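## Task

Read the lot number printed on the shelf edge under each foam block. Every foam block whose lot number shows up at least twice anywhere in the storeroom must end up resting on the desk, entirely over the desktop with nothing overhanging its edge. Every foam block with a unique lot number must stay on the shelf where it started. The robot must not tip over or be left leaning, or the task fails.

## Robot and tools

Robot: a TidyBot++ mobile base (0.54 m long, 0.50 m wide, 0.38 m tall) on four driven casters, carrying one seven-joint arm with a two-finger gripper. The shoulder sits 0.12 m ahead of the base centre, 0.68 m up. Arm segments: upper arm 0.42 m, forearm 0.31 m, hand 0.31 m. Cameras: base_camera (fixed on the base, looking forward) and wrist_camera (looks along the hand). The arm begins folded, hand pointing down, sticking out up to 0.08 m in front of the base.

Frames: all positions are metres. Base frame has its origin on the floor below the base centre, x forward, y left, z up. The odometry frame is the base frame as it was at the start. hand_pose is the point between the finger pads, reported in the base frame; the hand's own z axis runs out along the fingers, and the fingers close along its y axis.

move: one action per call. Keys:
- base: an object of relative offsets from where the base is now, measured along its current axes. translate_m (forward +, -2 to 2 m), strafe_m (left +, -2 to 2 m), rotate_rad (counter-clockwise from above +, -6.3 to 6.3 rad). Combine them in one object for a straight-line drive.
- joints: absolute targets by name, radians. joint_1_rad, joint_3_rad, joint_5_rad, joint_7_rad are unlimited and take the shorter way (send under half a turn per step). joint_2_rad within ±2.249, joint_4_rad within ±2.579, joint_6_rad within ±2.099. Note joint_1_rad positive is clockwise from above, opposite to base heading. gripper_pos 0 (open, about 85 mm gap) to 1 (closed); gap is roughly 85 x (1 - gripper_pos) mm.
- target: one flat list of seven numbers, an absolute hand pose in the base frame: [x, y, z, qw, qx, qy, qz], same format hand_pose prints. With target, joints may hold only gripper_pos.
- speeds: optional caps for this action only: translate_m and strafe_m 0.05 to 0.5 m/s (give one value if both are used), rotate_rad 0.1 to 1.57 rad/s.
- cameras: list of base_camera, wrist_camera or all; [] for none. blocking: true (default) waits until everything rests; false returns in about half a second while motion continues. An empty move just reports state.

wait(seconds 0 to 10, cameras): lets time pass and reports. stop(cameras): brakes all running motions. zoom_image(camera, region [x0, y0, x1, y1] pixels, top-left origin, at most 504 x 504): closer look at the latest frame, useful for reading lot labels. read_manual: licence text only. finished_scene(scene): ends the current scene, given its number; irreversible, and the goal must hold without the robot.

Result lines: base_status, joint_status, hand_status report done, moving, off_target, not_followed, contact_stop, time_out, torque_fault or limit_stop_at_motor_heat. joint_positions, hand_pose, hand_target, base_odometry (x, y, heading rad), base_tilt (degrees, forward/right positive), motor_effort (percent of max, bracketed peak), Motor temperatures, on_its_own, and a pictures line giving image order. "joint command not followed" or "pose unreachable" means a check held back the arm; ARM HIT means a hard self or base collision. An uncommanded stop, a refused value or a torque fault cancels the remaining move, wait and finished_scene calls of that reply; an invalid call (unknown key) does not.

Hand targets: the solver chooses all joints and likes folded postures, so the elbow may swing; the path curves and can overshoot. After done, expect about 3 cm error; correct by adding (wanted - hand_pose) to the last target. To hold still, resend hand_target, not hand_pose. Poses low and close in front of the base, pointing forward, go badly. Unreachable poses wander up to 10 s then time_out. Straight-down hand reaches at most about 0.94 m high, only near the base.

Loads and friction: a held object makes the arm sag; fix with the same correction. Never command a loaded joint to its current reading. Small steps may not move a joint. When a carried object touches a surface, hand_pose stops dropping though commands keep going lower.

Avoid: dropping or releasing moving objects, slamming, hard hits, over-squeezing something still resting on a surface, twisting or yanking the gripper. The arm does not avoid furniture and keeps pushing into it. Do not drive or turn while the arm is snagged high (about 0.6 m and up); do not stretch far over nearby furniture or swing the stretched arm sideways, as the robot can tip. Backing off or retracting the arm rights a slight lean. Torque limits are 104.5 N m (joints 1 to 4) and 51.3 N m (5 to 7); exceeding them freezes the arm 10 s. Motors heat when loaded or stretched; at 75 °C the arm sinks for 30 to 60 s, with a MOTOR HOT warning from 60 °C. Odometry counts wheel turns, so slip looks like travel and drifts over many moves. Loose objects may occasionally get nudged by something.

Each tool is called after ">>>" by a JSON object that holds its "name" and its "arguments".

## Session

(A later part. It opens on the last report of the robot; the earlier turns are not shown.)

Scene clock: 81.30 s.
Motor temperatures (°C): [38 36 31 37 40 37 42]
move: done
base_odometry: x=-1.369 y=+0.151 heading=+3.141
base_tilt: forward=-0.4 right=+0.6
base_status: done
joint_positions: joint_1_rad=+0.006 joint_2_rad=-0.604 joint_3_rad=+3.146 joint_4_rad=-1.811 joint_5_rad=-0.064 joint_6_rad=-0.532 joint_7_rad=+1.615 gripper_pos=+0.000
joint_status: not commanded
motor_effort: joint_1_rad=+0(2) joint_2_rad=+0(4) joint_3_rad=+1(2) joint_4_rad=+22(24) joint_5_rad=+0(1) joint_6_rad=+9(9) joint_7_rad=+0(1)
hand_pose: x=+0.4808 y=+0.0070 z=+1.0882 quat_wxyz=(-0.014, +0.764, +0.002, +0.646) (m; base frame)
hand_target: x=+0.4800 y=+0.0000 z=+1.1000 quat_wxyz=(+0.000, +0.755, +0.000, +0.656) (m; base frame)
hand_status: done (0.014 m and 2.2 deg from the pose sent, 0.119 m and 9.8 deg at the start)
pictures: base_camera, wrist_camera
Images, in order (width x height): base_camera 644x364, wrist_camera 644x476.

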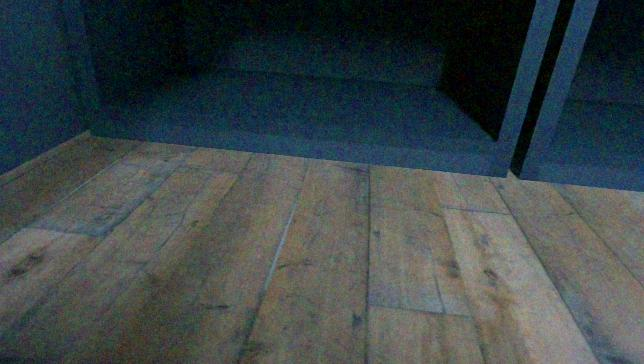

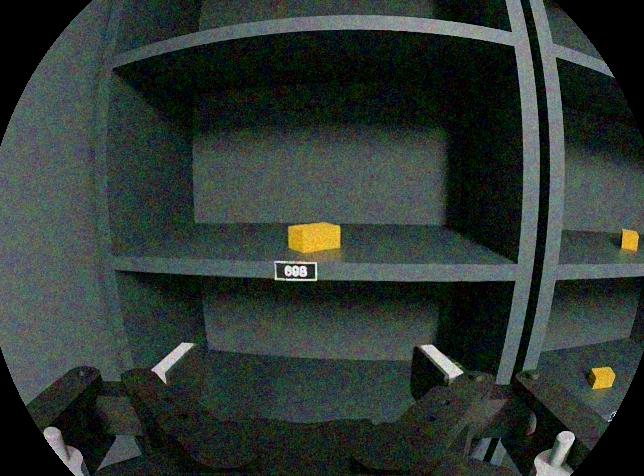

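>>> {"name": "move", "arguments": {"base": {"strafe_m":0.1}, "target": [0.50, 0.13, 1.08, 0.265, 0.727, -0.378, 0.509]}}

>>> {"name": "move", "arguments": {"base": {"translate_m":0.38}}}

>>> {"name": "move", "arguments": {"target": [0.61, 0.07, 1.10, 0.265, 0.727, -0.378, 0.509]}}

Scene clock: 85.10 s.
Motor temperatures (°C): [38 36 31 37 40 37 42]
move: done
base_odometry: x=-1.370 y=+0.050 heading=+3.141
base_tilt: forward=-0.4 right=+0.6
base_status: done
joint_positions: joint_1_rad=+1.636 joint_2_rad=-0.867 joint_3_rad=+2.305 joint_4_rad=-0.919 joint_5_rad=-0.184 joint_6_rad=-1.553 joint_7_rad=+1.023 gripper_pos=+0.000
joint_status: not commanded
motor_effort: joint_1_rad=-1(1) joint_2_rad=+25(26) joint_3_rad=+11(11) joint_4_rad=+7(22) joint_5_rad=+5(6) joint_6_rad=+7(10) joint_7_rad=+0(1)
hand_pose: x=+0.4880 y=+0.1024 z=+1.1076 quat_wxyz=(+0.290, +0.711, -0.373, +0.521) (m; base frame)
hand_target: x=+0.5000 y=+0.1300 z=+1.0800 quat_wxyz=(+0.265, +0.727, -0.378, +0.509) (m; base frame)
hand_status: done (0.041 m and 3.6 deg from the pose sent, 0.125 m and 56.9 deg at the start)
pictures: base_camera, wrist_camera
Images, in order (width x height): base_camera 644x364, wrist_camera 644x476.

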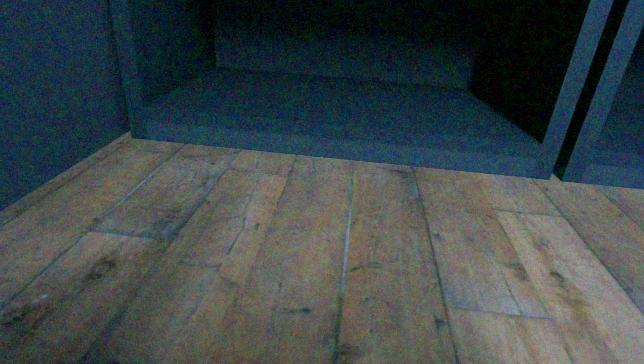

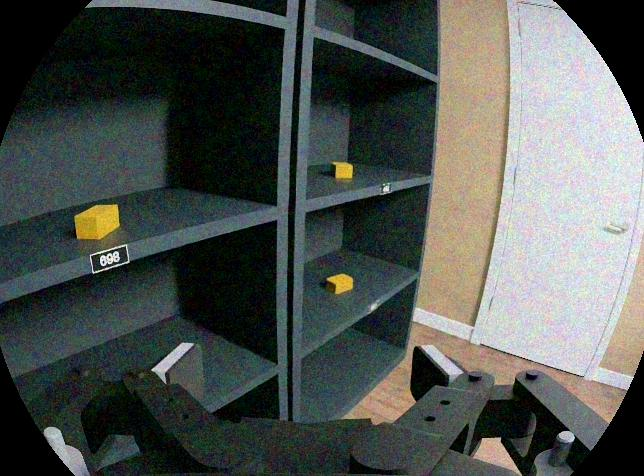

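Scene clock: 87.23 s.
Motor temperatures (°C): [38 36 31 37 40 37 42]
move: done
base_odometry: x=-1.750 y=+0.050 heading=-3.141
base_tilt: forward=-0.3 right=+0.6
base_status: done
joint_positions: joint_1_rad=+1.647 joint_2_rad=-0.868 joint_3_rad=+2.301 joint_4_rad=-0.917 joint_5_rad=-0.188 joint_6_rad=-1.559 joint_7_rad=+1.021 gripper_pos=+0.000
joint_status: not commanded
motor_effort: joint_1_rad=-1(3) joint_2_rad=+25(27) joint_3_rad=+11(12) joint_4_rad=+8(9) joint_5_rad=+6(6) joint_6_rad=+8(8) joint_7_rad=+0(1)
hand_pose: x=+0.4901 y=+0.1010 z=+1.1048 quat_wxyz=(+0.291, +0.712, -0.376, +0.517) (m; base frame)
hand_target: x=+0.5000 y=+0.1300 z=+1.0800 quat_wxyz=(+0.265, +0.727, -0.378, +0.509) (m; base frame)
hand_status: not commanded
pictures: base_camera, wrist_camera
Images, in order (width x height): base_camera 644x364, wrist_camera 644x476.

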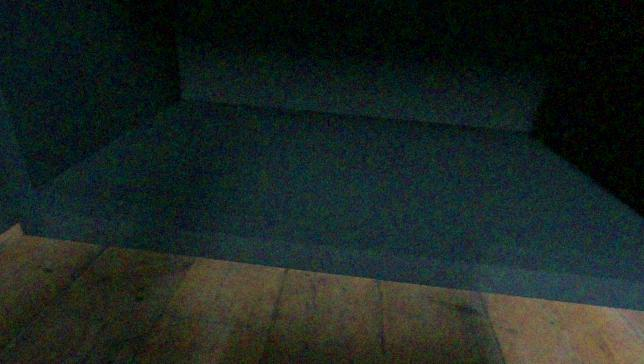

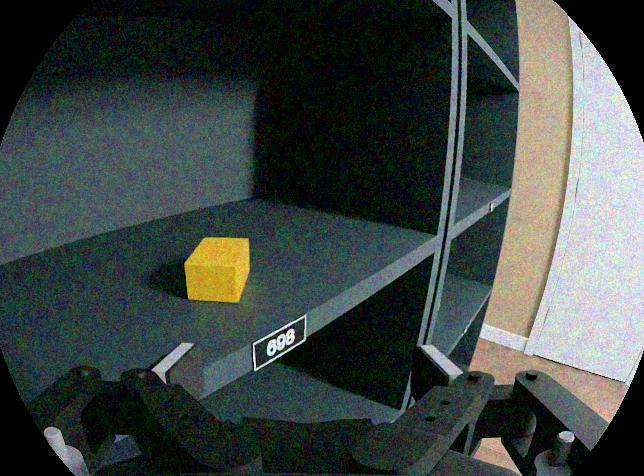

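Scene clock: 88.70 s.
Motor temperatures (°C): [38 36 31 37 40 37 42]
move: done
base_odometry: x=-1.750 y=+0.050 heading=-3.141
base_tilt: forward=-0.3 right=+0.6
base_status: not commanded
joint_positions: joint_1_rad=+1.995 joint_2_rad=-0.828 joint_3_rad=+2.192 joint_4_rad=-0.717 joint_5_rad=-0.342 joint_6_rad=-1.559 joint_7_rad=+1.021 gripper_pos=+0.000
joint_status: not commanded
motor_effort: joint_1_rad=-1(2) joint_2_rad=+28(30) joint_3_rad=+10(11) joint_4_rad=+6(8) joint_5_rad=+5(6) joint_6_rad=+7(8) joint_7_rad=+0(1)
hand_pose: x=+0.5880 y=+0.0514 z=+1.1125 quat_wxyz=(+0.300, +0.708, -0.389, +0.507) (m; base frame)
hand_target: x=+0.6100 y=+0.0700 z=+1.1000 quat_wxyz=(+0.265, +0.727, -0.378, +0.509) (m; base frame)
hand_status: done (0.031 m and 4.7 deg from the pose sent, 0.124 m and 3.6 deg at the start)
pictures: base_camera, wrist_camera
Images, in order (width x height): base_camera 644x364, wrist_camera 644x476.

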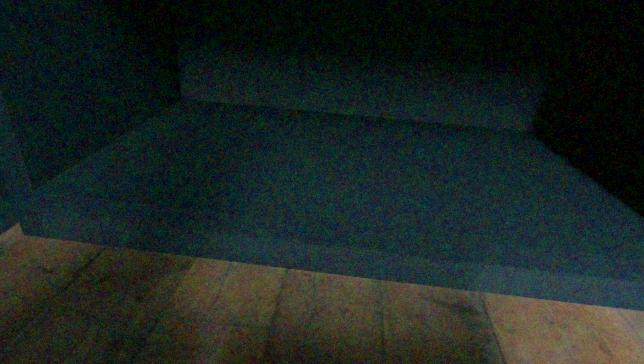

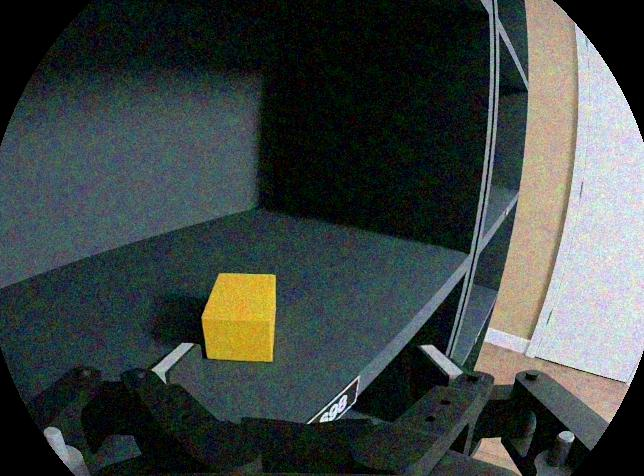

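>>> {"name": "move", "arguments": {"target": [0.686, 0.048, 1.075, 0.265, 0.727, -0.378, 0.509]}}

Scene clock: 90.20 s.
Motor temperatures (°C): [38 36 31 37 40 37 42]
move: done
base_odometry: x=-1.750 y=+0.050 heading=-3.141
base_tilt: forward=-0.3 right=+0.6
base_status: not commanded
joint_positions: joint_1_rad=+2.206 joint_2_rad=-0.843 joint_3_rad=+2.133 joint_4_rad=-0.617 joint_5_rad=-0.479 joint_6_rad=-1.559 joint_7_rad=+1.003 gripper_pos=+0.000
joint_status: not commanded
motor_effort: joint_1_rad=+0(2) joint_2_rad=+32(32) joint_3_rad=+10(11) joint_4_rad=+5(6) joint_5_rad=+6(6) joint_6_rad=+7(8) joint_7_rad=+0(1)
hand_pose: x=+0.6521 y=+0.0189 z=+1.0919 quat_wxyz=(+0.296, +0.715, -0.396, +0.495) (m; base frame)
hand_target: x=+0.6860 y=+0.0480 z=+1.0750 quat_wxyz=(+0.265, +0.727, -0.378, +0.509) (m; base frame)
hand_status: done (0.048 m and 4.7 deg from the pose sent, 0.105 m and 4.7 deg at the start)
pictures: base_camera, wrist_camera
Images, in order (width x height): base_camera 644x364, wrist_camera 644x476.

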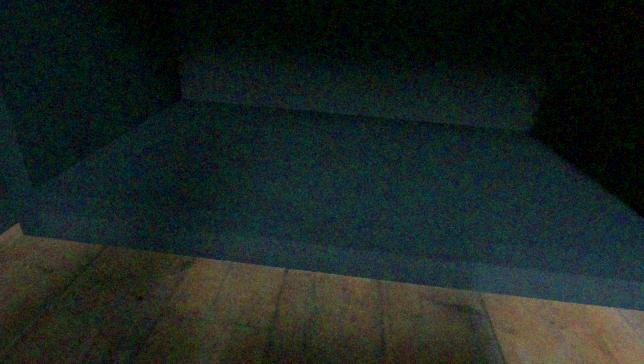

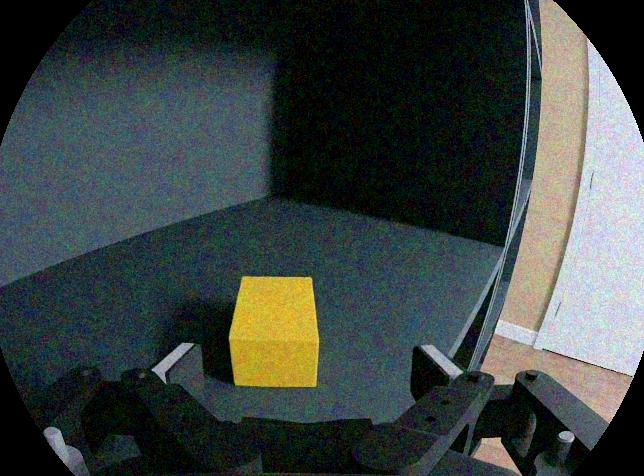

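>>> {"name": "move", "arguments": {"target": [0.745, -0.008, 1.042, 0.265, 0.727, -0.378, 0.509]}}

>>> {"name": "move", "arguments": {"target": [0.782, -0.058, 1.022, 0.265, 0.727, -0.378, 0.509]}}

Scene clock: 91.47 s.
Motor temperatures (°C): [38 36 31 37 40 37 42]
move: done
base_odometry: x=-1.750 y=+0.050 heading=-3.141
base_tilt: forward=-0.3 right=+0.6
base_status: not commanded
joint_positions: joint_1_rad=+2.339 joint_2_rad=-0.892 joint_3_rad=+2.052 joint_4_rad=-0.642 joint_5_rad=-0.535 joint_6_rad=-1.438 joint_7_rad=+1.003 gripper_pos=+0.000
joint_status: not commanded
motor_effort: joint_1_rad=+0(3) joint_2_rad=+34(36) joint_3_rad=+11(12) joint_4_rad=+5(7) joint_5_rad=+5(6) joint_6_rad=+7(8) joint_7_rad=+0(1)
hand_pose: x=+0.7139 y=-0.0238 z=+1.0605 quat_wxyz=(+0.302, +0.717, -0.387, +0.495) (m; base frame)
hand_target: x=+0.7450 y=-0.0080 z=+1.0420 quat_wxyz=(+0.265, +0.727, -0.378, +0.509) (m; base frame)
hand_status: done (0.039 m and 4.8 deg from the pose sent, 0.109 m and 4.7 deg at the start)
pictures: base_camera, wrist_camera
Images, in order (width x height): base_camera 644x364, wrist_camera 644x476.

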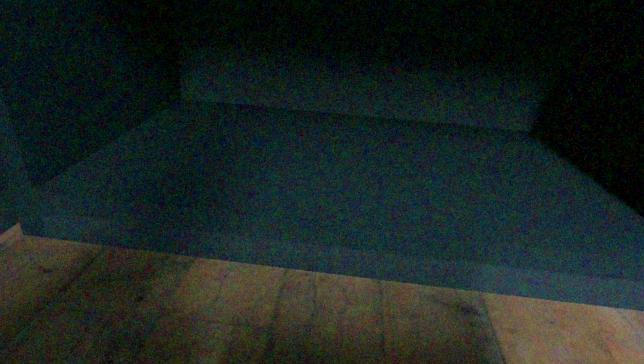

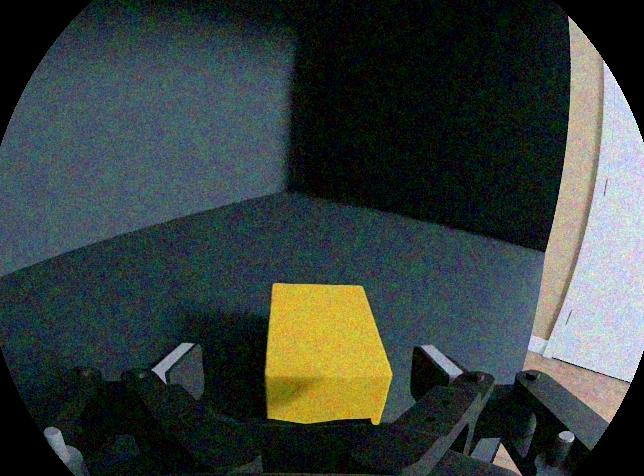

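Scene clock: 92.70 s.
Motor temperatures (°C): [38 36 31 37 40 37 42]
move: done
base_odometry: x=-1.750 y=+0.050 heading=-3.141
base_tilt: forward=-0.3 right=+0.6
base_status: not commanded
joint_positions: joint_1_rad=+2.445 joint_2_rad=-0.907 joint_3_rad=+2.008 joint_4_rad=-0.656 joint_5_rad=-0.583 joint_6_rad=-1.336 joint_7_rad=+1.003 gripper_pos=+0.000
joint_status: not commanded
motor_effort: joint_1_rad=+0(3) joint_2_rad=+33(36) joint_3_rad=+10(12) joint_4_rad=+4(6) joint_5_rad=+4(6) joint_6_rad=+6(7) joint_7_rad=+0(1)
hand_pose: x=+0.7496 y=-0.0712 z=+1.0519 quat_wxyz=(+0.297, +0.710, -0.390, +0.505) (m; base frame)
hand_target: x=+0.7820 y=-0.0580 z=+1.0220 quat_wxyz=(+0.265, +0.727, -0.378, +0.509) (m; base frame)
hand_status: done (0.046 m and 4.4 deg from the pose sent, 0.085 m and 4.8 deg at the start)
pictures: base_camera, wrist_camera
Images, in order (width x height): base_camera 644x364, wrist_camera 644x476.

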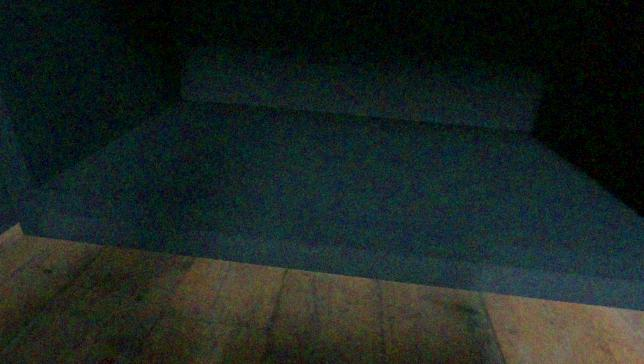

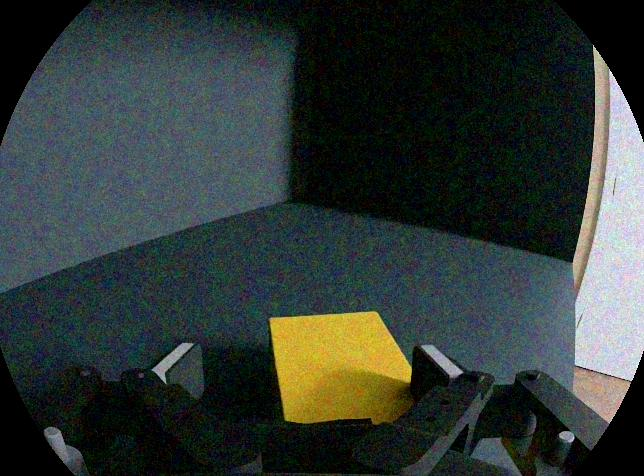

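>>> {"name": "move", "arguments": {"target": [0.772, -0.066, 1.020, 0.265, 0.727, -0.378, 0.509], "cameras": ["wrist_camera"]}}

>>> {"name": "move", "arguments": {"target": [0.784, -0.086, 1.006, 0.265, 0.727, -0.378, 0.509], "cameras": ["wrist_camera"]}}

Scene clock: 94.00 s.
Motor temperatures (°C): [38 36 31 37 40 37 42]
move: off_target
base_odometry: x=-1.750 y=+0.050 heading=-3.141
base_tilt: forward=-0.3 right=+0.6
base_status: not commanded
joint_positions: joint_1_rad=+2.421 joint_2_rad=-0.906 joint_3_rad=+2.007 joint_4_rad=-0.721 joint_5_rad=-0.583 joint_6_rad=-1.274 joint_7_rad=+1.003 gripper_pos=+0.000
joint_status: not commanded
motor_effort: joint_1_rad=+1(2) joint_2_rad=+31(35) joint_3_rad=+8(11) joint_4_rad=+3(4) joint_5_rad=+2(4) joint_6_rad=+4(7) joint_7_rad=-1(1)
hand_pose: x=+0.7496 y=-0.0780 z=+1.0529 quat_wxyz=(+0.286, +0.705, -0.393, +0.518) (m; base frame)
hand_target: x=+0.7720 y=-0.0660 z=+1.0200 quat_wxyz=(+0.265, +0.727, -0.378, +0.509) (m; base frame)
hand_status: off_target (0.042 m and 4.0 deg from the pose sent, 0.039 m and 4.4 deg at the start)
pictures: wrist_camera
Images, in order (width x height): wrist_camera 644x476.

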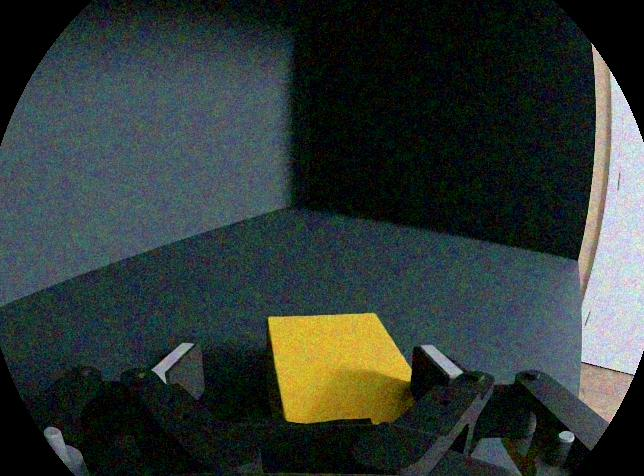

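Scene clock: 94.73 s.
Motor temperatures (°C): [38 36 31 37 40 37 42]
move: off_target
base_odometry: x=-1.750 y=+0.050 heading=-3.141
base_tilt: forward=-0.3 right=+0.6
base_status: not commanded
joint_positions: joint_1_rad=+2.429 joint_2_rad=-0.907 joint_3_rad=+1.994 joint_4_rad=-0.758 joint_5_rad=-0.583 joint_6_rad=-1.215 joint_7_rad=+1.010 gripper_pos=+0.000
joint_status: not commanded
motor_effort: joint_1_rad=+1(3) joint_2_rad=+30(31) joint_3_rad=+8(9) joint_4_rad=+3(4) joint_5_rad=+1(3) joint_6_rad=+5(5) joint_7_rad=-1(1)
hand_pose: x=+0.7550 y=-0.0925 z=+1.0532 quat_wxyz=(+0.283, +0.700, -0.392, +0.526) (m; base frame)
hand_target: x=+0.7840 y=-0.0860 z=+1.0060 quat_wxyz=(+0.265, +0.727, -0.378, +0.509) (m; base frame)
hand_status: off_target (0.056 m and 4.5 deg from the pose sent, 0.059 m and 4.0 deg at the start)
pictures: wrist_camera
Images, in order (width x height): wrist_camera 644x476.

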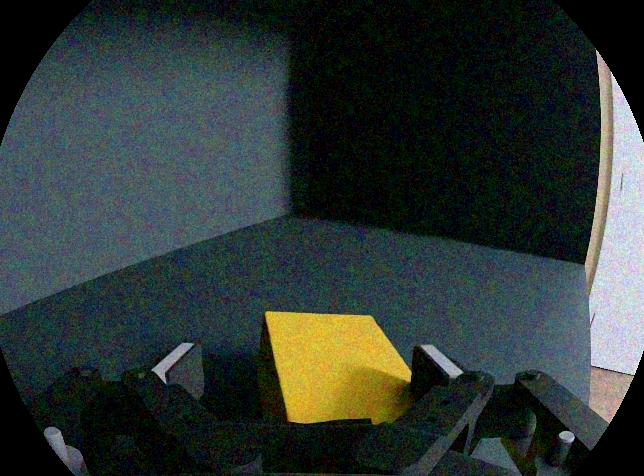

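>>> {"name": "move", "arguments": {"target": [0.784, -0.081, 1.026, 0.265, 0.727, -0.378, 0.509], "cameras": ["wrist_camera"]}}

>>> {"name": "move", "arguments": {"joints": {"gripper_pos":0.65}, "cameras": ["wrist_camera"]}}

Scene clock: 95.93 s.
Motor temperatures (°C): [38 36 31 37 40 37 42]
move: done
base_odometry: x=-1.750 y=+0.050 heading=-3.141
base_tilt: forward=-0.3 right=+0.6
base_status: not commanded
joint_positions: joint_1_rad=+2.468 joint_2_rad=-0.907 joint_3_rad=+1.990 joint_4_rad=-0.711 joint_5_rad=-0.610 joint_6_rad=-1.230 joint_7_rad=+1.010 gripper_pos=+0.000
joint_status: not commanded
motor_effort: joint_1_rad=-1(2) joint_2_rad=+35(36) joint_3_rad=+12(13) joint_4_rad=+6(7) joint_5_rad=+5(5) joint_6_rad=+8(8) joint_7_rad=+0(1)
hand_pose: x=+0.7652 y=-0.0952 z=+1.0550 quat_wxyz=(+0.282, +0.702, -0.388, +0.527) (m; base frame)
hand_target: x=+0.7840 y=-0.0810 z=+1.0260 quat_wxyz=(+0.265, +0.727, -0.378, +0.509) (m; base frame)
hand_status: done (0.037 m and 4.2 deg from the pose sent, 0.041 m and 4.5 deg at the start)
pictures: wrist_camera
Images, in order (width x height): wrist_camera 644x476.

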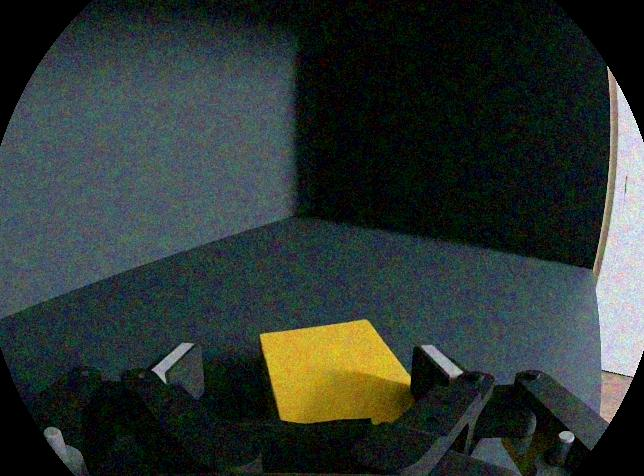

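Scene clock: 96.83 s.
Motor temperatures (°C): [38 36 31 37 40 37 42]
move: done
base_odometry: x=-1.750 y=+0.050 heading=-3.141
base_tilt: forward=-0.3 right=+0.6
base_status: not commanded
joint_positions: joint_1_rad=+2.469 joint_2_rad=-0.904 joint_3_rad=+1.990 joint_4_rad=-0.709 joint_5_rad=-0.610 joint_6_rad=-1.230 joint_7_rad=+1.010 gripper_pos=+0.650
joint_status: all done
motor_effort: joint_1_rad=-1(2) joint_2_rad=+32(35) joint_3_rad=+10(12) joint_4_rad=+5(6) joint_5_rad=+3(5) joint_6_rad=+6(8) joint_7_rad=+0(1)
hand_pose: x=+0.7642 y=-0.0967 z=+1.0572 quat_wxyz=(+0.281, +0.701, -0.389, +0.528) (m; base frame)
hand_target: x=+0.7840 y=-0.0810 z=+1.0260 quat_wxyz=(+0.265, +0.727, -0.378, +0.509) (m; base frame)
hand_status: not commanded
pictures: wrist_camera
Images, in order (width x height): wrist_camera 644x476.

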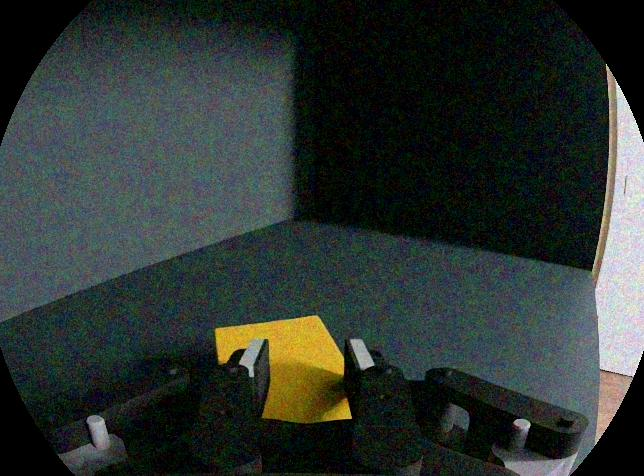

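>>> {"name": "move", "arguments": {"joints": {"gripper_pos":0}, "cameras": []}}

>>> {"name": "move", "arguments": {"target": [0.715, 0.01, 1.08, 0.265, 0.727, -0.378, 0.509], "cameras": ["wrist_camera"]}}

Scene clock: 97.97 s.
Motor temperatures (°C): [38 36 31 37 40 37 42]
move: done
base_odometry: x=-1.750 y=+0.050 heading=-3.141
base_tilt: forward=-0.3 right=+0.6
base_status: not commanded
joint_positions: joint_1_rad=+2.469 joint_2_rad=-0.904 joint_3_rad=+1.988 joint_4_rad=-0.708 joint_5_rad=-0.613 joint_6_rad=-1.231 joint_7_rad=+1.010 gripper_pos=+0.000
joint_status: all done
motor_effort: joint_1_rad=-1(1) joint_2_rad=+35(36) joint_3_rad=+13(13) joint_4_rad=+6(7) joint_5_rad=+5(5) joint_6_rad=+8(8) joint_7_rad=+0(1)
hand_pose: x=+0.7657 y=-0.0951 z=+1.0560 quat_wxyz=(+0.279, +0.702, -0.388, +0.527) (m; base frame)
hand_target: x=+0.7840 y=-0.0810 z=+1.0260 quat_wxyz=(+0.265, +0.727, -0.378, +0.509) (m; base frame)
hand_status: not commanded
pictures: none
No camera images: "cameras" was empty.

Scene clock: 99.40 s.
Motor temperatures (°C): [38 36 31 37 40 37 42]
move: done
base_odometry: x=-1.750 y=+0.050 heading=-3.141
base_tilt: forward=-0.3 right=+0.6
base_status: not commanded
joint_positions: joint_1_rad=+2.337 joint_2_rad=-0.853 joint_3_rad=+2.075 joint_4_rad=-0.548 joint_5_rad=-0.613 joint_6_rad=-1.453 joint_7_rad=+1.009 gripper_pos=+0.000
joint_status: not commanded
motor_effort: joint_1_rad=+0(4) joint_2_rad=+35(37) joint_3_rad=+10(13) joint_4_rad=+3(7) joint_5_rad=+5(6) joint_6_rad=+8(8) joint_7_rad=+0(1)
hand_pose: x=+0.7243 y=+0.0097 z=+1.0881 quat_wxyz=(+0.267, +0.728, -0.356, +0.521) (m; base frame)
hand_target: x=+0.7150 y=+0.0100 z=+1.0800 quat_wxyz=(+0.265, +0.727, -0.378, +0.509) (m; base frame)
hand_status: done (0.012 m and 2.8 deg from the pose sent, 0.119 m and 4.1 deg at the start)
pictures: wrist_camera
Images, in order (width x height): wrist_camera 644x476.

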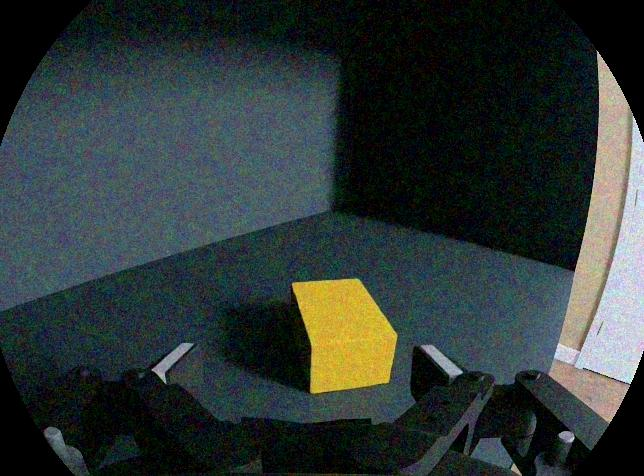

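>>> {"name": "move", "arguments": {"target": [0.70, -0.01, 1.08, 0.192, 0.787, -0.302, 0.502], "cameras": ["wrist_camera"]}}

Scene clock: 101.20 s.
Motor temperatures (°C): [38 36 31 37 40 37 42]
move: done
base_odometry: x=-1.750 y=+0.050 heading=-3.141
base_tilt: forward=-0.3 right=+0.6
base_status: not commanded
joint_positions: joint_1_rad=+2.184 joint_2_rad=-0.704 joint_3_rad=+1.974 joint_4_rad=-0.804 joint_5_rad=-0.610 joint_6_rad=-1.330 joint_7_rad=+1.180 gripper_pos=+0.000
joint_status: not commanded
motor_effort: joint_1_rad=+0(1) joint_2_rad=+26(36) joint_3_rad=+11(11) joint_4_rad=+10(11) joint_5_rad=+3(6) joint_6_rad=+7(8) joint_7_rad=+0(1)
hand_pose: x=+0.6970 y=-0.0071 z=+1.0758 quat_wxyz=(+0.164, +0.788, -0.330, +0.494) (m; base frame)
hand_target: x=+0.7000 y=-0.0100 z=+1.0800 quat_wxyz=(+0.192, +0.787, -0.302, +0.502) (m; base frame)
hand_status: done (0.006 m and 4.6 deg from the pose sent, 0.032 m and 12.8 deg at the start)
pictures: wrist_camera
Images, in order (width x height): wrist_camera 644x476.

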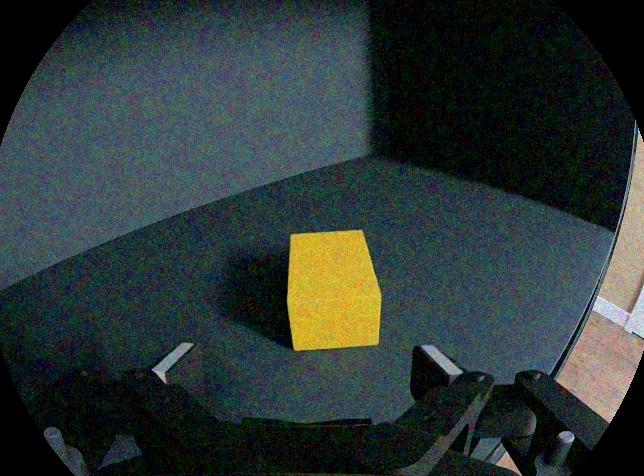

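>>> {"name": "move", "arguments": {"target": [0.717, -0.05, 1.065, 0.192, 0.787, -0.302, 0.502], "cameras": ["wrist_camera"]}}

>>> {"name": "move", "arguments": {"target": [0.776, -0.108, 1.028, 0.192, 0.787, -0.302, 0.502], "cameras": ["wrist_camera"]}}

Scene clock: 102.60 s.
Motor temperatures (°C): [38 36 31 37 40 37 42]
move: done
base_odometry: x=-1.750 y=+0.050 heading=-3.141
base_tilt: forward=-0.3 right=+0.6
base_status: not commanded
joint_positions: joint_1_rad=+2.212 joint_2_rad=-0.703 joint_3_rad=+1.924 joint_4_rad=-0.880 joint_5_rad=-0.610 joint_6_rad=-1.231 joint_7_rad=+1.237 gripper_pos=+0.000
joint_status: not commanded
motor_effort: joint_1_rad=-1(2) joint_2_rad=+26(28) joint_3_rad=+11(12) joint_4_rad=+12(13) joint_5_rad=+3(3) joint_6_rad=+7(8) joint_7_rad=+0(1)
hand_pose: x=+0.7139 y=-0.0340 z=+1.0610 quat_wxyz=(+0.167, +0.790, -0.319, +0.496) (m; base frame)
hand_target: x=+0.7170 y=-0.0500 z=+1.0650 quat_wxyz=(+0.192, +0.787, -0.302, +0.502) (m; base frame)
hand_status: done (0.017 m and 3.6 deg from the pose sent, 0.049 m and 4.6 deg at the start)
pictures: wrist_camera
Images, in order (width x height): wrist_camera 644x476.

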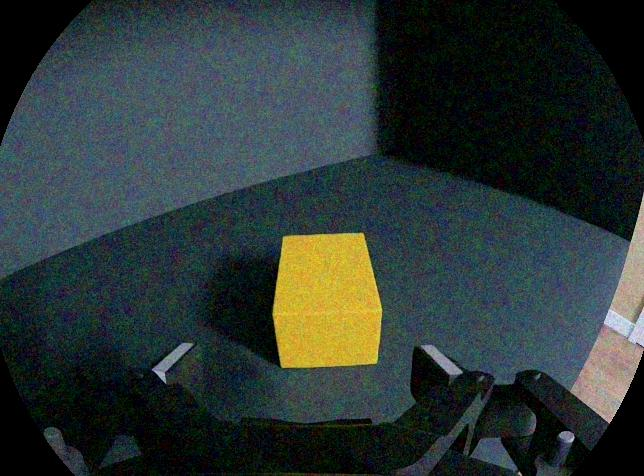

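Scene clock: 103.83 s.
Motor temperatures (°C): [38 36 31 37 40 37 42]
move: done
base_odometry: x=-1.750 y=+0.050 heading=-3.141
base_tilt: forward=-0.3 right=+0.6
base_status: not commanded
joint_positions: joint_1_rad=+2.414 joint_2_rad=-0.727 joint_3_rad=+1.844 joint_4_rad=-0.881 joint_5_rad=-0.658 joint_6_rad=-1.125 joint_7_rad=+1.307 gripper_pos=+0.000
joint_status: not commanded
motor_effort: joint_1_rad=+0(2) joint_2_rad=+27(28) joint_3_rad=+11(12) joint_4_rad=+11(12) joint_5_rad=+2(3) joint_6_rad=+6(8) joint_7_rad=+0(1)
hand_pose: x=+0.7481 y=-0.1193 z=+1.0507 quat_wxyz=(+0.202, +0.776, -0.327, +0.500) (m; base frame)
hand_target: x=+0.7760 y=-0.1080 z=+1.0280 quat_wxyz=(+0.192, +0.787, -0.302, +0.502) (m; base frame)
hand_status: done (0.038 m and 3.4 deg from the pose sent, 0.102 m and 3.6 deg at the start)
pictures: wrist_camera
Images, in order (width x height): wrist_camera 644x476.

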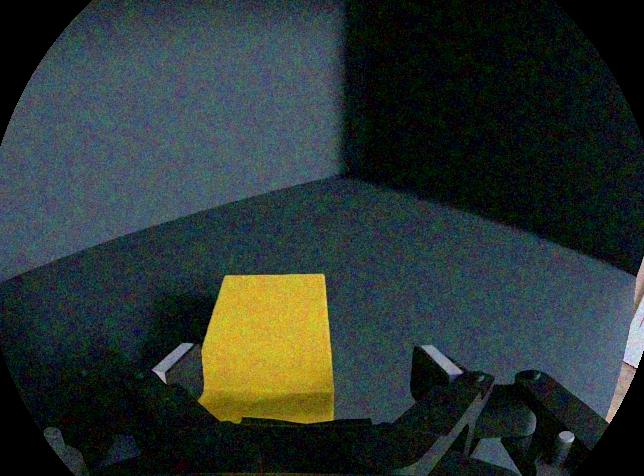

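>>> {"name": "move", "arguments": {"target": [0.794, -0.095, 1.022, 0.192, 0.787, -0.302, 0.502], "cameras": ["wrist_camera"]}}

Scene clock: 104.90 s.
Motor temperatures (°C): [38 36 31 37 40 37 42]
move: off_target
base_odometry: x=-1.750 y=+0.050 heading=-3.141
base_tilt: forward=-0.3 right=+0.6
base_status: not commanded
joint_positions: joint_1_rad=+2.445 joint_2_rad=-0.764 joint_3_rad=+1.844 joint_4_rad=-0.838 joint_5_rad=-0.699 joint_6_rad=-1.124 joint_7_rad=+1.307 gripper_pos=+0.000
joint_status: not commanded
motor_effort: joint_1_rad=+1(3) joint_2_rad=+29(30) joint_3_rad=+11(11) joint_4_rad=+8(11) joint_5_rad=+3(4) joint_6_rad=+5(8) joint_7_rad=+0(1)
hand_pose: x=+0.7696 y=-0.1075 z=+1.0473 quat_wxyz=(+0.207, +0.777, -0.311, +0.506) (m; base frame)
hand_target: x=+0.7940 y=-0.0950 z=+1.0220 quat_wxyz=(+0.192, +0.787, -0.302, +0.502) (m; base frame)
hand_status: off_target (0.037 m and 2.3 deg from the pose sent, 0.059 m and 3.4 deg at the start)
pictures: wrist_camera
Images, in order (width x height): wrist_camera 644x476.

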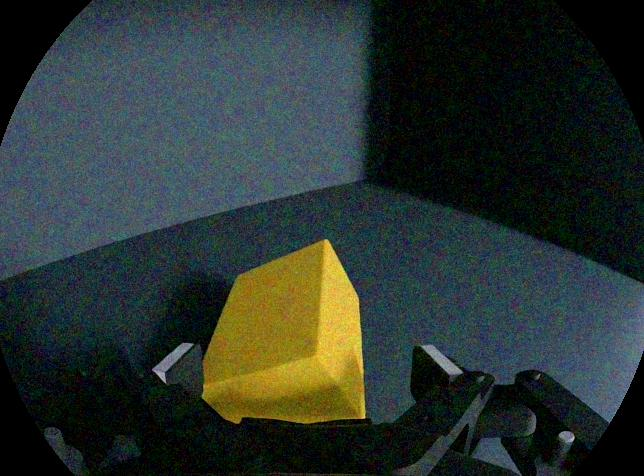

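>>> {"name": "move", "arguments": {"target": [0.705, -0.005, 1.075, 0.192, 0.787, -0.302, 0.502], "cameras": ["wrist_camera"]}}

Scene clock: 106.50 s.
Motor temperatures (°C): [38 36 31 37 40 37 42]
move: done
base_odometry: x=-1.750 y=+0.050 heading=-3.141
base_tilt: forward=-0.3 right=+0.6
base_status: not commanded
joint_positions: joint_1_rad=+2.178 joint_2_rad=-0.724 joint_3_rad=+1.940 joint_4_rad=-0.835 joint_5_rad=-0.628 joint_6_rad=-1.224 joint_7_rad=+1.259 gripper_pos=+0.000
joint_status: not commanded
motor_effort: joint_1_rad=-1(3) joint_2_rad=+28(32) joint_3_rad=+11(13) joint_4_rad=+10(12) joint_5_rad=+3(4) joint_6_rad=+8(8) joint_7_rad=+0(1)
hand_pose: x=+0.7248 y=+0.0071 z=+1.0751 quat_wxyz=(+0.171, +0.793, -0.275, +0.515) (m; base frame)
hand_target: x=+0.7050 y=-0.0050 z=+1.0750 quat_wxyz=(+0.192, +0.787, -0.302, +0.502) (m; base frame)
hand_status: done (0.023 m and 4.3 deg from the pose sent, 0.124 m and 2.3 deg at the start)
pictures: wrist_camera
Images, in order (width x height): wrist_camera 644x476.

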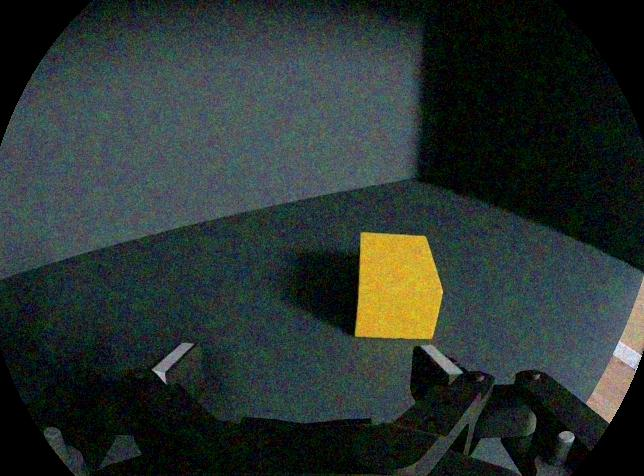

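>>> {"name": "zoom_image", "arguments": {"camera": "wrist_camera", "region": [310, 200, 490, 360]}}

Scaled by 2.800.

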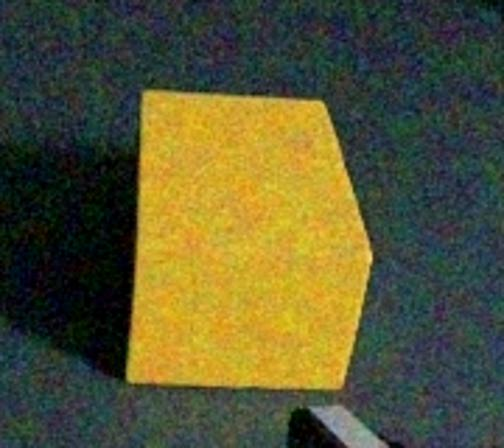

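>>> {"name": "move", "arguments": {"target": [0.695, -0.045, 1.075, 0.172, 0.798, -0.271, 0.509], "cameras": ["wrist_camera"]}}

Scene clock: 108.27 s.
Motor temperatures (°C): [38 36 31 37 40 37 42]
move: done
base_odometry: x=-1.750 y=+0.050 heading=-3.141
base_tilt: forward=-0.3 right=+0.6
base_status: not commanded
joint_positions: joint_1_rad=+2.109 joint_2_rad=-0.611 joint_3_rad=+1.909 joint_4_rad=-0.968 joint_5_rad=-0.556 joint_6_rad=-1.156 joint_7_rad=+1.299 gripper_pos=+0.000
joint_status: not commanded
motor_effort: joint_1_rad=+0(2) joint_2_rad=+23(29) joint_3_rad=+11(12) joint_4_rad=+13(15) joint_5_rad=+2(3) joint_6_rad=+8(8) joint_7_rad=+0(1)
hand_pose: x=+0.6936 y=-0.0397 z=+1.0742 quat_wxyz=(+0.137, +0.799, -0.297, +0.505) (m; base frame)
hand_target: x=+0.6950 y=-0.0450 z=+1.0750 quat_wxyz=(+0.172, +0.798, -0.271, +0.509) (m; base frame)
hand_status: done (0.006 m and 5.0 deg from the pose sent, 0.060 m and 1.0 deg at the start)
pictures: wrist_camera
Images, in order (width x height): wrist_camera 644x476.

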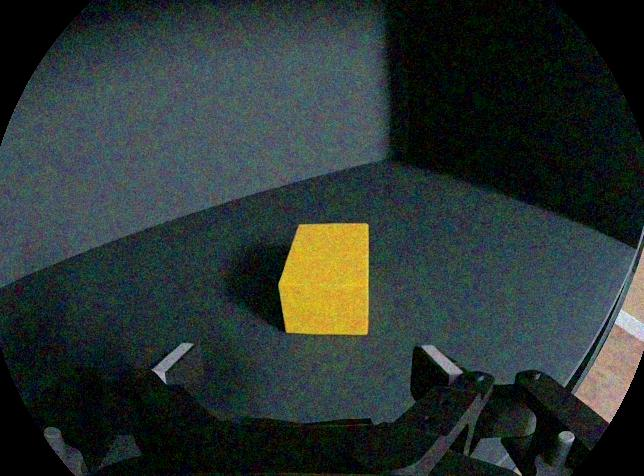

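>>> {"name": "move", "arguments": {"target": [0.745, -0.088, 1.048, 0.172, 0.798, -0.271, 0.509], "cameras": ["wrist_camera"]}}

Scene clock: 114.57 s.
Motor temperatures (°C): [38 36 31 37 40 37 42]
move: done
base_odometry: x=-1.750 y=+0.050 heading=-3.141
base_tilt: forward=-0.3 right=+0.6
base_status: not commanded
joint_positions: joint_1_rad=+2.283 joint_2_rad=-0.641 joint_3_rad=+1.837 joint_4_rad=-0.968 joint_5_rad=-0.587 joint_6_rad=-1.094 joint_7_rad=+1.378 gripper_pos=+0.000
joint_status: not commanded
motor_effort: joint_1_rad=+0(2) joint_2_rad=+25(25) joint_3_rad=+11(11) joint_4_rad=+13(15) joint_5_rad=+2(2) joint_6_rad=+7(9) joint_7_rad=+0(1)
hand_pose: x=+0.7193 y=-0.1022 z=+1.0587 quat_wxyz=(+0.181, +0.794, -0.298, +0.498) (m; base frame)
hand_target: x=+0.7450 y=-0.0880 z=+1.0480 quat_wxyz=(+0.172, +0.798, -0.271, +0.509) (m; base frame)
hand_status: done (0.031 m and 3.5 deg from the pose sent, 0.075 m and 5.0 deg at the start)
pictures: wrist_camera
Images, in order (width x height): wrist_camera 644x476.

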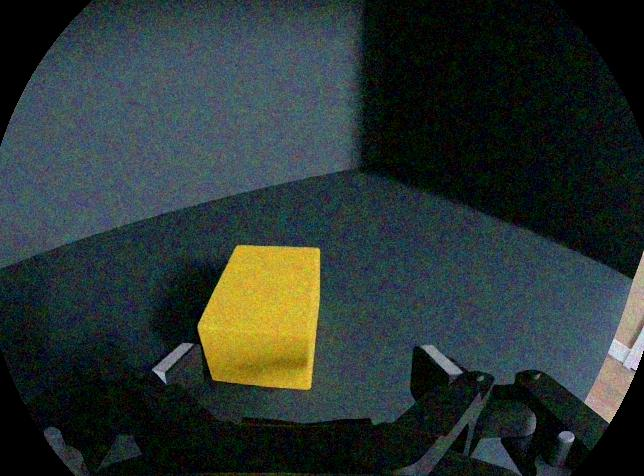

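>>> {"name": "move", "arguments": {"target": [0.757, -0.061, 1.048, 0.172, 0.798, -0.271, 0.509], "cameras": ["wrist_camera"]}}

Scene clock: 115.67 s.
Motor temperatures (°C): [38 36 31 37 40 37 42]
move: done
base_odometry: x=-1.750 y=+0.050 heading=-3.141
base_tilt: forward=-0.3 right=+0.6
base_status: not commanded
joint_positions: joint_1_rad=+2.293 joint_2_rad=-0.691 joint_3_rad=+1.837 joint_4_rad=-0.929 joint_5_rad=-0.610 joint_6_rad=-1.094 joint_7_rad=+1.378 gripper_pos=+0.000
joint_status: not commanded
motor_effort: joint_1_rad=-1(1) joint_2_rad=+27(29) joint_3_rad=+12(12) joint_4_rad=+13(15) joint_5_rad=+2(3) joint_6_rad=+7(8) joint_7_rad=+0(1)
hand_pose: x=+0.7405 y=-0.0775 z=+1.0559 quat_wxyz=(+0.195, +0.796, -0.274, +0.504) (m; base frame)
hand_target: x=+0.7570 y=-0.0610 z=+1.0480 quat_wxyz=(+0.172, +0.798, -0.271, +0.509) (m; base frame)
hand_status: done (0.025 m and 2.8 deg from the pose sent, 0.057 m and 3.5 deg at the start)
pictures: wrist_camera
Images, in order (width x height): wrist_camera 644x476.

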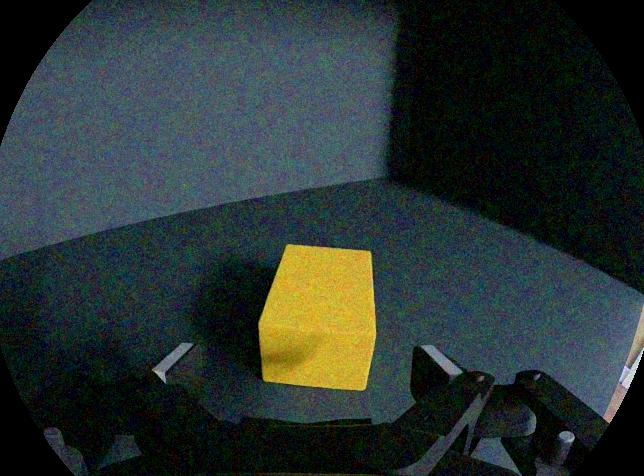

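>>> {"name": "move", "arguments": {"target": [0.789, -0.087, 1.030, 0.172, 0.798, -0.271, 0.509], "cameras": ["wrist_camera"]}}

Scene clock: 117.03 s.
Motor temperatures (°C): [38 36 31 37 40 37 42]
move: done
base_odometry: x=-1.750 y=+0.050 heading=-3.141
base_tilt: forward=-0.3 right=+0.6
base_status: not commanded
joint_positions: joint_1_rad=+2.412 joint_2_rad=-0.722 joint_3_rad=+1.809 joint_4_rad=-0.913 joint_5_rad=-0.688 joint_6_rad=-1.094 joint_7_rad=+1.379 gripper_pos=+0.000
joint_status: not commanded
motor_effort: joint_1_rad=+0(2) joint_2_rad=+29(30) joint_3_rad=+12(12) joint_4_rad=+12(13) joint_5_rad=+2(3) joint_6_rad=+8(8) joint_7_rad=+0(1)
hand_pose: x=+0.7593 y=-0.1130 z=+1.0363 quat_wxyz=(+0.191, +0.793, -0.299, +0.495) (m; base frame)
hand_target: x=+0.7890 y=-0.0870 z=+1.0300 quat_wxyz=(+0.172, +0.798, -0.271, +0.509) (m; base frame)
hand_status: done (0.040 m and 4.3 deg from the pose sent, 0.056 m and 2.8 deg at the start)
pictures: wrist_camera
Images, in order (width x height): wrist_camera 644x476.

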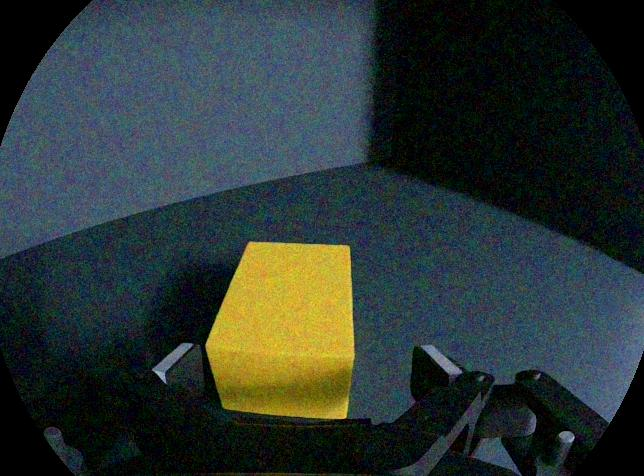

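>>> {"name": "move", "arguments": {"target": [0.810, -0.080, 1.020, 0.165, 0.80, -0.263, 0.512], "cameras": ["wrist_camera"]}}

>>> {"name": "move", "arguments": {"target": [0.837, -0.106, 1.015, 0.165, 0.80, -0.263, 0.512], "cameras": ["wrist_camera"]}}

Scene clock: 118.00 s.
Motor temperatures (°C): [38 36 31 37 40 37 42]
move: done
base_odometry: x=-1.750 y=+0.050 heading=-3.141
base_tilt: forward=-0.3 right=+0.6
base_status: not commanded
joint_positions: joint_1_rad=+2.445 joint_2_rad=-0.758 joint_3_rad=+1.801 joint_4_rad=-0.885 joint_5_rad=-0.750 joint_6_rad=-1.094 joint_7_rad=+1.379 gripper_pos=+0.000
joint_status: not commanded
motor_effort: joint_1_rad=+0(1) joint_2_rad=+31(33) joint_3_rad=+12(13) joint_4_rad=+11(13) joint_5_rad=+2(2) joint_6_rad=+8(9) joint_7_rad=+0(1)
hand_pose: x=+0.7820 y=-0.1018 z=+1.0247 quat_wxyz=(+0.182, +0.797, -0.290, +0.497) (m; base frame)
hand_target: x=+0.8100 y=-0.0800 z=+1.0200 quat_wxyz=(+0.165, +0.801, -0.263, +0.512) (m; base frame)
hand_status: done (0.036 m and 4.1 deg from the pose sent, 0.063 m and 5.5 deg at the start)
pictures: wrist_camera
Images, in order (width x height): wrist_camera 644x476.

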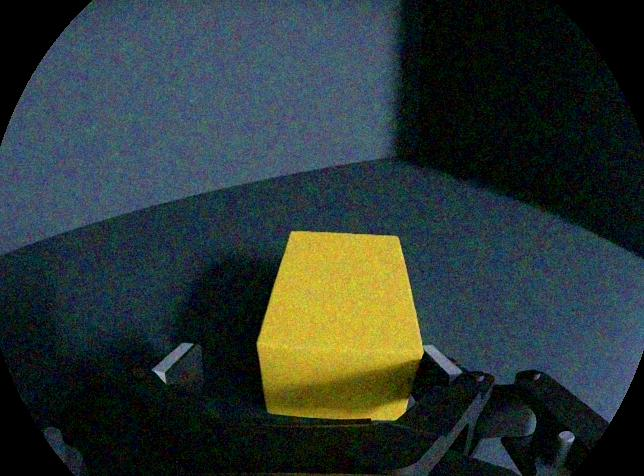

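Scene clock: 119.23 s.
Motor temperatures (°C): [38 36 30 37 40 37 42]
move: done
base_odometry: x=-1.750 y=+0.050 heading=-3.141
base_tilt: forward=-0.3 right=+0.6
base_status: not commanded
joint_positions: joint_1_rad=+2.572 joint_2_rad=-0.780 joint_3_rad=+1.779 joint_4_rad=-0.802 joint_5_rad=-0.827 joint_6_rad=-1.094 joint_7_rad=+1.379 gripper_pos=+0.000
joint_status: not commanded
motor_effort: joint_1_rad=+0(2) joint_2_rad=+34(34) joint_3_rad=+12(12) joint_4_rad=+10(12) joint_5_rad=+2(2) joint_6_rad=+8(9) joint_7_rad=+0(1)
hand_pose: x=+0.8069 y=-0.1314 z=+1.0289 quat_wxyz=(+0.183, +0.790, -0.295, +0.506) (m; base frame)
hand_target: x=+0.8370 y=-0.1060 z=+1.0150 quat_wxyz=(+0.165, +0.801, -0.263, +0.512) (m; base frame)
hand_status: done (0.042 m and 4.4 deg from the pose sent, 0.056 m and 4.1 deg at the start)
pictures: wrist_camera
Images, in order (width x height): wrist_camera 644x476.

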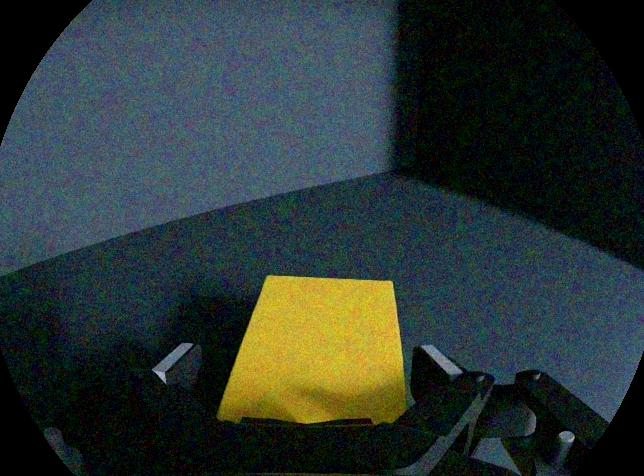

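>>> {"name": "move", "arguments": {"target": [0.855, -0.118, 1.012, 0.165, 0.80, -0.263, 0.512], "cameras": []}}

>>> {"name": "move", "arguments": {"joints": {"gripper_pos":0.75}, "cameras": ["wrist_camera"]}}

Scene clock: 120.23 s.
Motor temperatures (°C): [38 36 30 37 40 37 42]
move: done
base_odometry: x=-1.750 y=+0.050 heading=-3.141
base_tilt: forward=-0.3 right=+0.6
base_status: not commanded
joint_positions: joint_1_rad=+2.648 joint_2_rad=-0.803 joint_3_rad=+1.779 joint_4_rad=-0.724 joint_5_rad=-0.888 joint_6_rad=-1.094 joint_7_rad=+1.379 gripper_pos=+0.000
joint_status: not commanded
motor_effort: joint_1_rad=-1(1) joint_2_rad=+34(35) joint_3_rad=+10(12) joint_4_rad=+8(10) joint_5_rad=+2(2) joint_6_rad=+8(8) joint_7_rad=+0(1)
hand_pose: x=+0.8288 y=-0.1394 z=+1.0358 quat_wxyz=(+0.186, +0.786, -0.284, +0.517) (m; base frame)
hand_target: x=+0.8550 y=-0.1180 z=+1.0120 quat_wxyz=(+0.165, +0.801, -0.263, +0.512) (m; base frame)
hand_status: done (0.041 m and 3.8 deg from the pose sent, 0.053 m and 4.4 deg at the start)
pictures: none
No camera images: "cameras" was empty.

Scene clock: 121.20 s.
Motor temperatures (°C): [38 36 30 37 40 37 42]
move: off_target
base_odometry: x=-1.750 y=+0.050 heading=-3.141
base_tilt: forward=-0.3 right=+0.6
base_status: not commanded
joint_positions: joint_1_rad=+2.650 joint_2_rad=-0.802 joint_3_rad=+1.779 joint_4_rad=-0.720 joint_5_rad=-0.888 joint_6_rad=-1.094 joint_7_rad=+1.379 gripper_pos=+0.393
joint_status: gripper_pos off_target (ended at +0.393, target +0.750)
motor_effort: joint_1_rad=-1(2) joint_2_rad=+31(34) joint_3_rad=+9(10) joint_4_rad=+7(9) joint_5_rad=+1(2) joint_6_rad=+6(7) joint_7_rad=+0(1)
hand_pose: x=+0.8288 y=-0.1401 z=+1.0376 quat_wxyz=(+0.186, +0.785, -0.283, +0.518) (m; base frame)
hand_target: x=+0.8550 y=-0.1180 z=+1.0120 quat_wxyz=(+0.165, +0.801, -0.263, +0.512) (m; base frame)
hand_status: not commanded
pictures: wrist_camera
Images, in order (width x height): wrist_camera 644x476.

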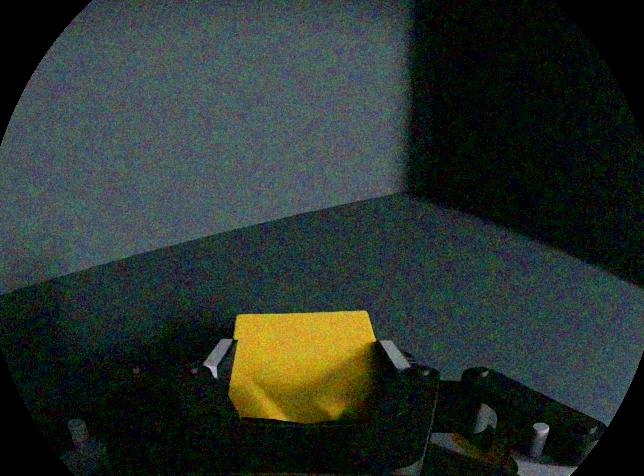

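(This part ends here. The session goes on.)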